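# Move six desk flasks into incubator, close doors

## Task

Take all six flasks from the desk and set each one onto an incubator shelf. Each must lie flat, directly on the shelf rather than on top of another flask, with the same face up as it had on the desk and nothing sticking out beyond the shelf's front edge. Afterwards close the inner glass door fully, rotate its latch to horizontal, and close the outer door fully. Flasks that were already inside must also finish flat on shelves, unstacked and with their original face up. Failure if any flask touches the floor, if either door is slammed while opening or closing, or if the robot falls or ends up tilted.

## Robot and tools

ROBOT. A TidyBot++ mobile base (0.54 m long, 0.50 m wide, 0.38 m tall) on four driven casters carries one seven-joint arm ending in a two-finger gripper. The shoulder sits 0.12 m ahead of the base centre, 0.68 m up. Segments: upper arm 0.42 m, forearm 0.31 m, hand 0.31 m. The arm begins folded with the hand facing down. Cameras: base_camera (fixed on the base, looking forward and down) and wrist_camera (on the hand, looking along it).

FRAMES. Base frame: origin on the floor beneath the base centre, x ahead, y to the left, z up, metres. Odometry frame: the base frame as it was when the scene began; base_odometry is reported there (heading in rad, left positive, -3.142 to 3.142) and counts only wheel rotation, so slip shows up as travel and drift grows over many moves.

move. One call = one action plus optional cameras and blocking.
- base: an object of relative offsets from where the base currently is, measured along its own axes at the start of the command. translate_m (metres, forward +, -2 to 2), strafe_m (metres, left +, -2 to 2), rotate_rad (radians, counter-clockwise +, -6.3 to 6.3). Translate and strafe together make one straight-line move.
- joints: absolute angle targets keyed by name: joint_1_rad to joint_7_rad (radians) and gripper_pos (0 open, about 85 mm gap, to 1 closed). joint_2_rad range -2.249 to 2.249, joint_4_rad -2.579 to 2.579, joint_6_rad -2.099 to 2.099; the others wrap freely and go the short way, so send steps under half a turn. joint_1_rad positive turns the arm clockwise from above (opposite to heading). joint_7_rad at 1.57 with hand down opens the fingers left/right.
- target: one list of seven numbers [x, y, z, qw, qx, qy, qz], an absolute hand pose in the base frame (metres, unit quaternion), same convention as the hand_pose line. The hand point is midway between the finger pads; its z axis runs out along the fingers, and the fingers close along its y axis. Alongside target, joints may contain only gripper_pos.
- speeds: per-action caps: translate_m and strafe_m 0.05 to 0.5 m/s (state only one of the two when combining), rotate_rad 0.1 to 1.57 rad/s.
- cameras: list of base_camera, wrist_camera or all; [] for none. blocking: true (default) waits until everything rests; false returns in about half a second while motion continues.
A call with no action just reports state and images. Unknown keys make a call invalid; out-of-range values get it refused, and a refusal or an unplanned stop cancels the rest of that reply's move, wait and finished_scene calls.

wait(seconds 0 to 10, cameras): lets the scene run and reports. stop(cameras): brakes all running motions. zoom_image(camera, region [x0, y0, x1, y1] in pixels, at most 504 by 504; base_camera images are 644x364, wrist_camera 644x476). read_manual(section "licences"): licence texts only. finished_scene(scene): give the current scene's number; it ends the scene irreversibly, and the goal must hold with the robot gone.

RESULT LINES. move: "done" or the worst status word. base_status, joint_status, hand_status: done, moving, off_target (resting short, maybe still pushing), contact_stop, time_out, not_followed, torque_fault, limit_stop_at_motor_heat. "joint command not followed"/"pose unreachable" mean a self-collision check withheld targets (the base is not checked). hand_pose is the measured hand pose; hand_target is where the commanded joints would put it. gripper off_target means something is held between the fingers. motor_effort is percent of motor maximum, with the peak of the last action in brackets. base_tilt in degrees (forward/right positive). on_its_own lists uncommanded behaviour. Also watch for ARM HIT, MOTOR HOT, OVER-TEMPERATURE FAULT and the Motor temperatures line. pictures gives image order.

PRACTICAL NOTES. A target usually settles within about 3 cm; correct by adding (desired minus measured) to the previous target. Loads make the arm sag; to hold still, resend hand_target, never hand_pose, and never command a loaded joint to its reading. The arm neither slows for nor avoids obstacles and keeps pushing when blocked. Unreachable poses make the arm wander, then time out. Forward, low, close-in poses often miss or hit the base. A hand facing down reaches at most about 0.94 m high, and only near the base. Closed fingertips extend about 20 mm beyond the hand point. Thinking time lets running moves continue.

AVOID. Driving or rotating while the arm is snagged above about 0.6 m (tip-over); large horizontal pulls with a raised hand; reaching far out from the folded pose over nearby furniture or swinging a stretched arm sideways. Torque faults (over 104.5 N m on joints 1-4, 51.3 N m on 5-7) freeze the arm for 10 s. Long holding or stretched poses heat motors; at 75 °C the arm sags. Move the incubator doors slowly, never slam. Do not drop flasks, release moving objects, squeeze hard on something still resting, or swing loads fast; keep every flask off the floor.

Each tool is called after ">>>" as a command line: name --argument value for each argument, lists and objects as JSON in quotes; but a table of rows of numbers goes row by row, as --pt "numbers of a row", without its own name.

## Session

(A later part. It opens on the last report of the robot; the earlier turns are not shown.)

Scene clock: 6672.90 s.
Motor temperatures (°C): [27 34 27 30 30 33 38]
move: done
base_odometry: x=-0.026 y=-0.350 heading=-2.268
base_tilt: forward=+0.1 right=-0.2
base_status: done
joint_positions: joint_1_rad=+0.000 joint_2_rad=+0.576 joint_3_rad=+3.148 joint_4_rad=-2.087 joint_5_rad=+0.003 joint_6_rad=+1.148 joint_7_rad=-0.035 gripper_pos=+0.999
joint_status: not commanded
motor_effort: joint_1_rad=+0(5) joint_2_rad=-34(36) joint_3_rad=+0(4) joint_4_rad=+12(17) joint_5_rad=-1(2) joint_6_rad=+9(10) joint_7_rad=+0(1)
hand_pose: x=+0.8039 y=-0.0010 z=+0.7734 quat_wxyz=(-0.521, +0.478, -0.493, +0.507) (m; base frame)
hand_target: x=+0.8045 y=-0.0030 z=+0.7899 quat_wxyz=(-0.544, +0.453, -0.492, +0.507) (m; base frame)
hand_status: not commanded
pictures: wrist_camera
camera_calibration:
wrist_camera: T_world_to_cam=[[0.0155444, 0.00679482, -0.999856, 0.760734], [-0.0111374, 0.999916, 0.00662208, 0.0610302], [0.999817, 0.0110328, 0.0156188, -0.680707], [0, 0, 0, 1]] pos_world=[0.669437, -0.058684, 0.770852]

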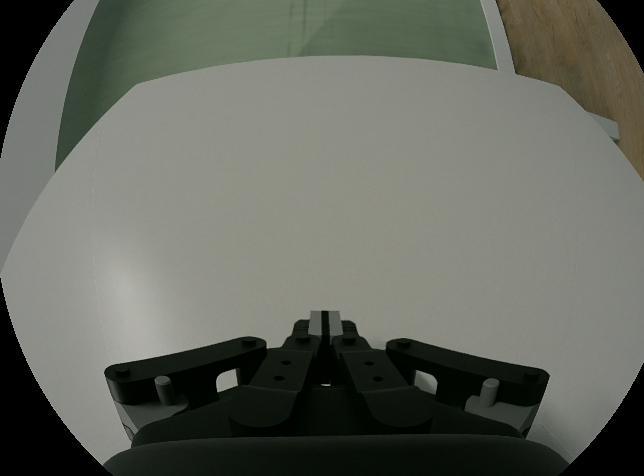

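>>> move --base '{"translate_m": 0.108, "strafe_m": 0.094}' --speeds '{"translate_m": 0.1}' --cameras '["wrist_camera"]'

>>> move --base '{"translate_m": 0.129, "strafe_m": 0.067}' --speeds '{"translate_m": 0.1}' --cameras '["wrist_camera", "base_camera"]'

Scene clock: 6686.50 s.
Motor temperatures (°C): [27 34 27 30 30 33 38]
move: done
base_odometry: x=-0.023 y=-0.494 heading=-2.268
base_tilt: forward=+0.0 right=-0.2
base_status: done
joint_positions: joint_1_rad=+0.004 joint_2_rad=+0.576 joint_3_rad=+3.151 joint_4_rad=-2.089 joint_5_rad=+0.002 joint_6_rad=+1.148 joint_7_rad=-0.035 gripper_pos=+0.999
joint_status: not commanded
motor_effort: joint_1_rad=+0(4) joint_2_rad=-35(36) joint_3_rad=+0(3) joint_4_rad=+13(18) joint_5_rad=-1(3) joint_6_rad=+9(9) joint_7_rad=-1(1)
hand_pose: x=+0.8032 y=-0.0058 z=+0.7717 quat_wxyz=(-0.518, +0.477, -0.496, +0.508) (m; base frame)
hand_target: x=+0.8045 y=-0.0030 z=+0.7899 quat_wxyz=(-0.544, +0.453, -0.492, +0.507) (m; base frame)
hand_status: not commanded
pictures: wrist_camera
camera_calibration:
wrist_camera: T_world_to_cam=[[0.0123889, 0.0053924, -0.999909, 0.761649], [-0.00359884, 0.999979, 0.00534819, 0.0606473], [0.999917, 0.00353226, 0.0124081, -0.677702], [0, 0, 0, 1]] pos_world=[0.668428, -0.0623594, 0.769664]

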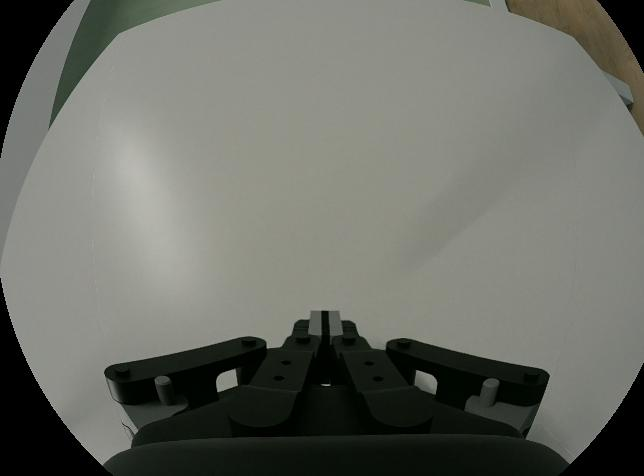

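Scene clock: 6688.53 s.
Motor temperatures (°C): [27 34 27 30 30 33 38]
move: done
base_odometry: x=-0.055 y=-0.636 heading=-2.268
base_tilt: forward=+0.1 right=-0.2
base_status: done
joint_positions: joint_1_rad=+0.005 joint_2_rad=+0.577 joint_3_rad=+3.152 joint_4_rad=-2.091 joint_5_rad=+0.002 joint_6_rad=+1.150 joint_7_rad=-0.035 gripper_pos=+0.999
joint_status: not commanded
motor_effort: joint_1_rad=+0(4) joint_2_rad=-34(35) joint_3_rad=+0(3) joint_4_rad=+12(20) joint_5_rad=+0(2) joint_6_rad=+9(10) joint_7_rad=+0(1)
hand_pose: x=+0.8029 y=-0.0065 z=+0.7707 quat_wxyz=(-0.517, +0.477, -0.496, +0.508) (m; base frame)
hand_target: x=+0.8045 y=-0.0030 z=+0.7899 quat_wxyz=(-0.544, +0.453, -0.492, +0.507) (m; base frame)
hand_status: not commanded
pictures: base_camera, wrist_camera
camera_calibration:
wrist_camera: T_world_to_cam=[[0.0111937, 0.00518715, -0.999924, 0.761658], [-0.00249001, 0.999984, 0.00515958, 0.0606511], [0.999934, 0.00243206, 0.0112065, -0.676449], [0, 0, 0, 1]] pos_world=[0.66803, -0.0629558, 0.768868]

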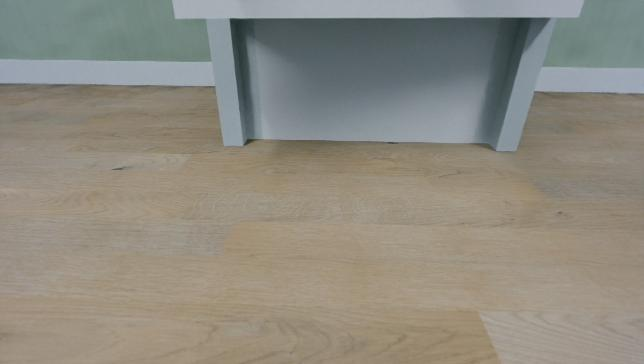

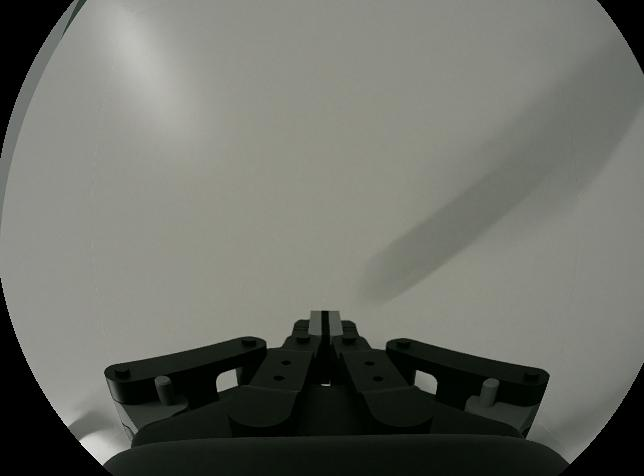

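>>> move --base '{"translate_m": 0.1, "strafe_m": 0.03}' --speeds '{"translate_m": 0.06}' --cameras '["wrist_camera", "base_camera"]'

Scene clock: 6697.47 s.
Motor temperatures (°C): [27 34 27 30 30 33 38]
move: done
base_odometry: x=-0.096 y=-0.732 heading=-2.268
base_tilt: forward=+0.0 right=-0.2
base_status: done
joint_positions: joint_1_rad=+0.005 joint_2_rad=+0.578 joint_3_rad=+3.152 joint_4_rad=-2.091 joint_5_rad=+0.002 joint_6_rad=+1.150 joint_7_rad=-0.035 gripper_pos=+0.999
joint_status: not commanded
motor_effort: joint_1_rad=-1(3) joint_2_rad=-34(36) joint_3_rad=+0(2) joint_4_rad=+12(20) joint_5_rad=+0(1) joint_6_rad=+9(9) joint_7_rad=+0(1)
hand_pose: x=+0.8031 y=-0.0066 z=+0.7703 quat_wxyz=(-0.517, +0.477, -0.496, +0.508) (m; base frame)
hand_target: x=+0.8045 y=-0.0030 z=+0.7899 quat_wxyz=(-0.544, +0.453, -0.492, +0.507) (m; base frame)
hand_status: not commanded
pictures: base_camera, wrist_camera
camera_calibration:
wrist_camera: T_world_to_cam=[[0.0108943, 0.00518794, -0.999927, 0.76146], [-0.00238846, 0.999984, 0.00516221, 0.0605833], [0.999938, 0.00233204, 0.0109065, -0.676324], [0, 0, 0, 1]] pos_world=[0.668131, -0.0629555, 0.768468]

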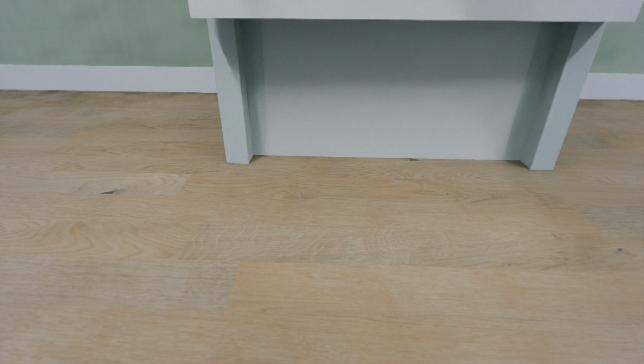

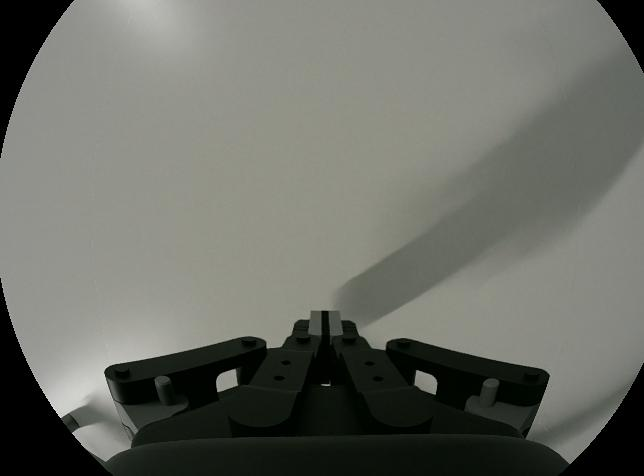

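>>> move --base '{"translate_m": 0.03}' --speeds '{"translate_m": 0.05}' --cameras '["base_camera"]'

>>> move --base '{"translate_m": 0.015}' --speeds '{"translate_m": 0.05}' --cameras '["base_camera"]'

>>> move --base '{"translate_m": 0.015}' --speeds '{"translate_m": 0.05}' --cameras '["base_camera", "wrist_camera"]'

Scene clock: 6706.33 s.
Motor temperatures (°C): [27 34 27 30 30 33 38]
move: done
base_odometry: x=-0.115 y=-0.755 heading=-2.267
base_tilt: forward=+0.0 right=-0.2
base_status: done
joint_positions: joint_1_rad=+0.005 joint_2_rad=+0.579 joint_3_rad=+3.152 joint_4_rad=-2.091 joint_5_rad=+0.002 joint_6_rad=+1.151 joint_7_rad=-0.035 gripper_pos=+0.999
joint_status: not commanded
motor_effort: joint_1_rad=+0(2) joint_2_rad=-32(37) joint_3_rad=+0(1) joint_4_rad=+14(21) joint_5_rad=-1(1) joint_6_rad=+8(10) joint_7_rad=+0(1)
hand_pose: x=+0.8031 y=-0.0066 z=+0.7704 quat_wxyz=(-0.517, +0.477, -0.496, +0.509) (m; base frame)
hand_target: x=+0.8045 y=-0.0030 z=+0.7899 quat_wxyz=(-0.544, +0.453, -0.492, +0.507) (m; base frame)
hand_status: not commanded
pictures: base_camera

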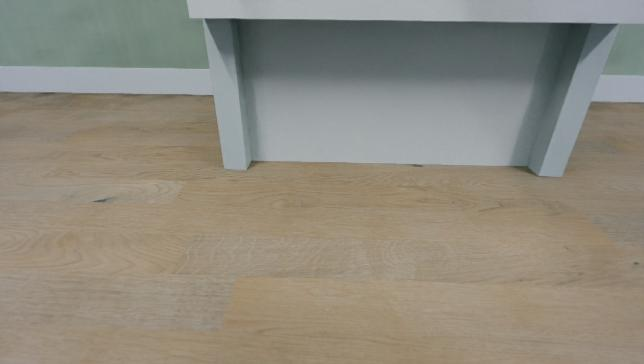

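Scene clock: 6707.17 s.
Motor temperatures (°C): [27 34 27 30 30 33 38]
move: done
base_odometry: x=-0.124 y=-0.766 heading=-2.267
base_tilt: forward=+0.0 right=-0.1
base_status: done
joint_positions: joint_1_rad=+0.005 joint_2_rad=+0.553 joint_3_rad=+3.152 joint_4_rad=-2.134 joint_5_rad=+0.002 joint_6_rad=+1.157 joint_7_rad=-0.035 gripper_pos=+0.999
joint_status: not commanded
motor_effort: joint_1_rad=-2(3) joint_2_rad=-27(34) joint_3_rad=-1(2) joint_4_rad=+22(27) joint_5_rad=+1(2) joint_6_rad=+7(9) joint_7_rad=+0(1)
hand_pose: x=+0.7891 y=-0.0065 z=+0.7702 quat_wxyz=(-0.515, +0.480, -0.499, +0.506) (m; base frame)
hand_target: x=+0.8045 y=-0.0030 z=+0.7899 quat_wxyz=(-0.544, +0.453, -0.492, +0.507) (m; base frame)
hand_status: not commanded
pictures: base_camera

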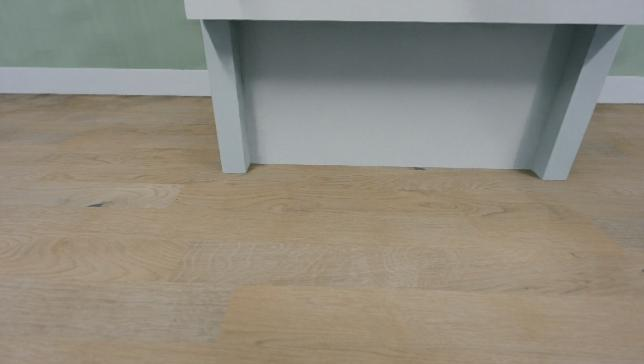

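Scene clock: 6708.03 s.
Motor temperatures (°C): [27 34 27 30 30 33 38]
move: done
base_odometry: x=-0.133 y=-0.777 heading=-2.267
base_tilt: forward=+0.0 right=-0.2
base_status: done
joint_positions: joint_1_rad=+0.005 joint_2_rad=+0.528 joint_3_rad=+3.152 joint_4_rad=-2.176 joint_5_rad=+0.002 joint_6_rad=+1.164 joint_7_rad=-0.035 gripper_pos=+0.999
joint_status: not commanded
motor_effort: joint_1_rad=-3(4) joint_2_rad=-22(28) joint_3_rad=-2(3) joint_4_rad=+29(35) joint_5_rad=+2(3) joint_6_rad=+5(8) joint_7_rad=+0(0)
hand_pose: x=+0.7754 y=-0.0065 z=+0.7700 quat_wxyz=(-0.512, +0.482, -0.502, +0.503) (m; base frame)
hand_target: x=+0.8045 y=-0.0030 z=+0.7899 quat_wxyz=(-0.544, +0.453, -0.492, +0.507) (m; base frame)
hand_status: not commanded
pictures: base_camera, wrist_camera
camera_calibration:
wrist_camera: T_world_to_cam=[[-0.0102986, 0.00592867, -0.999929, 0.777931], [-0.00177123, 0.999981, 0.00594722, 0.0594055], [0.999945, 0.00183236, -0.0102879, -0.632346], [0, 0, 0, 1]] pos_world=[0.640428, -0.0628578, 0.771017]

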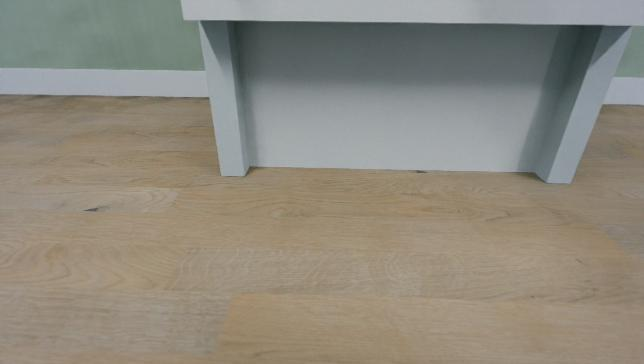

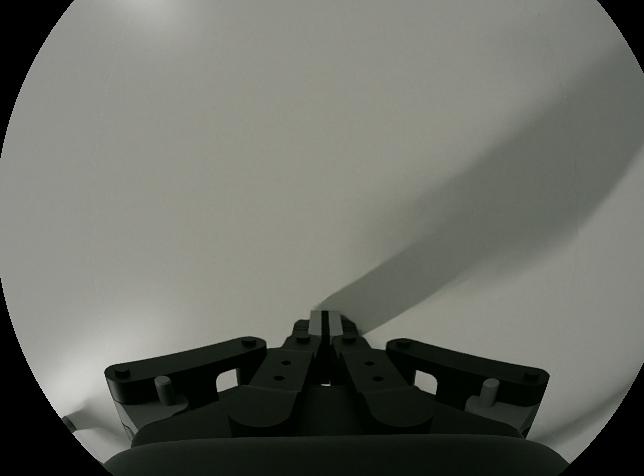

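>>> move --base '{"translate_m": -0.06}' --speeds '{"translate_m": 0.06}' --cameras '[]'

>>> move --base '{"translate_m": -0.65}' --speeds '{"translate_m": 0.35}' --cameras '["wrist_camera", "base_camera"]'

Scene clock: 6716.30 s.
Motor temperatures (°C): [27 34 27 30 30 33 38]
move: done
base_odometry: x=-0.095 y=-0.731 heading=-2.268
base_tilt: forward=+0.0 right=-0.2
base_status: done
joint_positions: joint_1_rad=+0.005 joint_2_rad=+0.578 joint_3_rad=+3.152 joint_4_rad=-2.094 joint_5_rad=+0.002 joint_6_rad=+1.164 joint_7_rad=-0.035 gripper_pos=+0.999
joint_status: not commanded
motor_effort: joint_1_rad=+0(3) joint_2_rad=-35(36) joint_3_rad=-1(2) joint_4_rad=+12(28) joint_5_rad=+0(3) joint_6_rad=+9(10) joint_7_rad=-1(1)
hand_pose: x=+0.8018 y=-0.0066 z=+0.7733 quat_wxyz=(-0.520, +0.474, -0.494, +0.511) (m; base frame)
hand_target: x=+0.8045 y=-0.0030 z=+0.7899 quat_wxyz=(-0.544, +0.453, -0.492, +0.507) (m; base frame)
hand_status: not commanded
pictures: none
No camera images: "cameras" was empty.

Scene clock: 6719.10 s.
Motor temperatures (°C): [27 34 27 30 30 33 38]
move: done
base_odometry: x=+0.323 y=-0.233 heading=-2.267
base_tilt: forward=+0.0 right=-0.2
base_status: done
joint_positions: joint_1_rad=+0.005 joint_2_rad=+0.580 joint_3_rad=+3.152 joint_4_rad=-2.092 joint_5_rad=+0.002 joint_6_rad=+1.164 joint_7_rad=-0.035 gripper_pos=+0.999
joint_status: not commanded
motor_effort: joint_1_rad=-1(2) joint_2_rad=-35(37) joint_3_rad=+0(1) joint_4_rad=+12(14) joint_5_rad=+0(1) joint_6_rad=+9(10) joint_7_rad=+0(1)
hand_pose: x=+0.8025 y=-0.0066 z=+0.7726 quat_wxyz=(-0.520, +0.475, -0.494, +0.511) (m; base frame)
hand_target: x=+0.8045 y=-0.0030 z=+0.7899 quat_wxyz=(-0.544, +0.453, -0.492, +0.507) (m; base frame)
hand_status: not commanded
pictures: base_camera, wrist_camera
camera_calibration:
wrist_camera: T_world_to_cam=[[0.0213946, 0.00502041, -0.999759, 0.755289], [-0.00233872, 0.999985, 0.0049715, 0.0607898], [0.999768, 0.00223179, 0.021406, -0.683857], [0, 0, 0, 1]] pos_world=[0.667681, -0.0630545, 0.769443]

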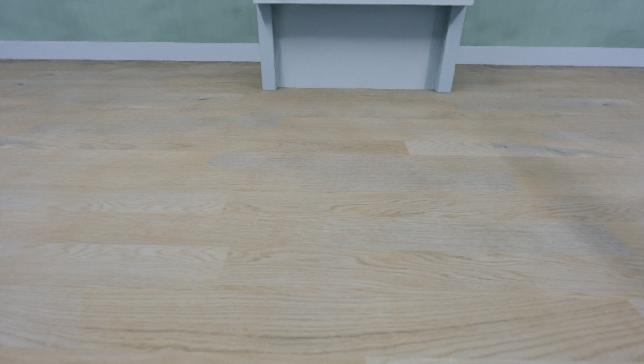

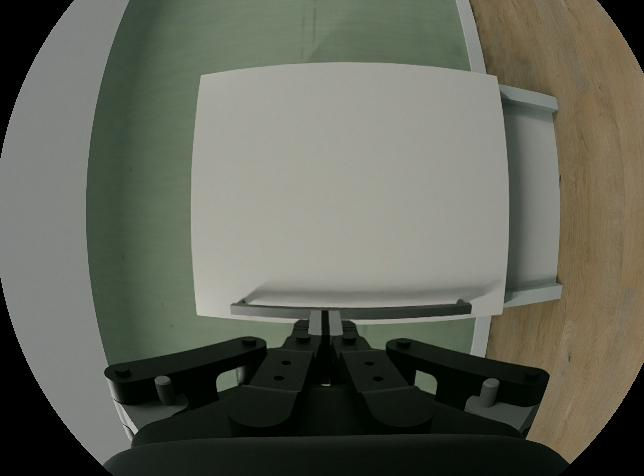

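>>> zoom_image --camera "wrist_camera" --region '[180, 280, 320, 340]'

>>> zoom_image --camera "wrist_camera" --region '[340, 260, 580, 360]'

Scaled by 3.600.

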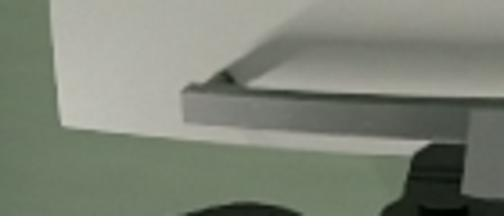

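Scaled by 2.100.

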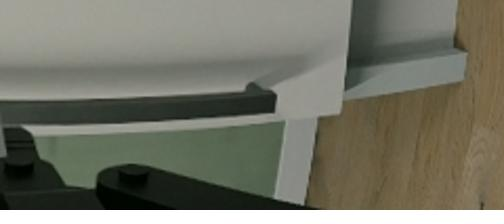

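>>> finished_scene --scene 1

The scene is finished: the task was done.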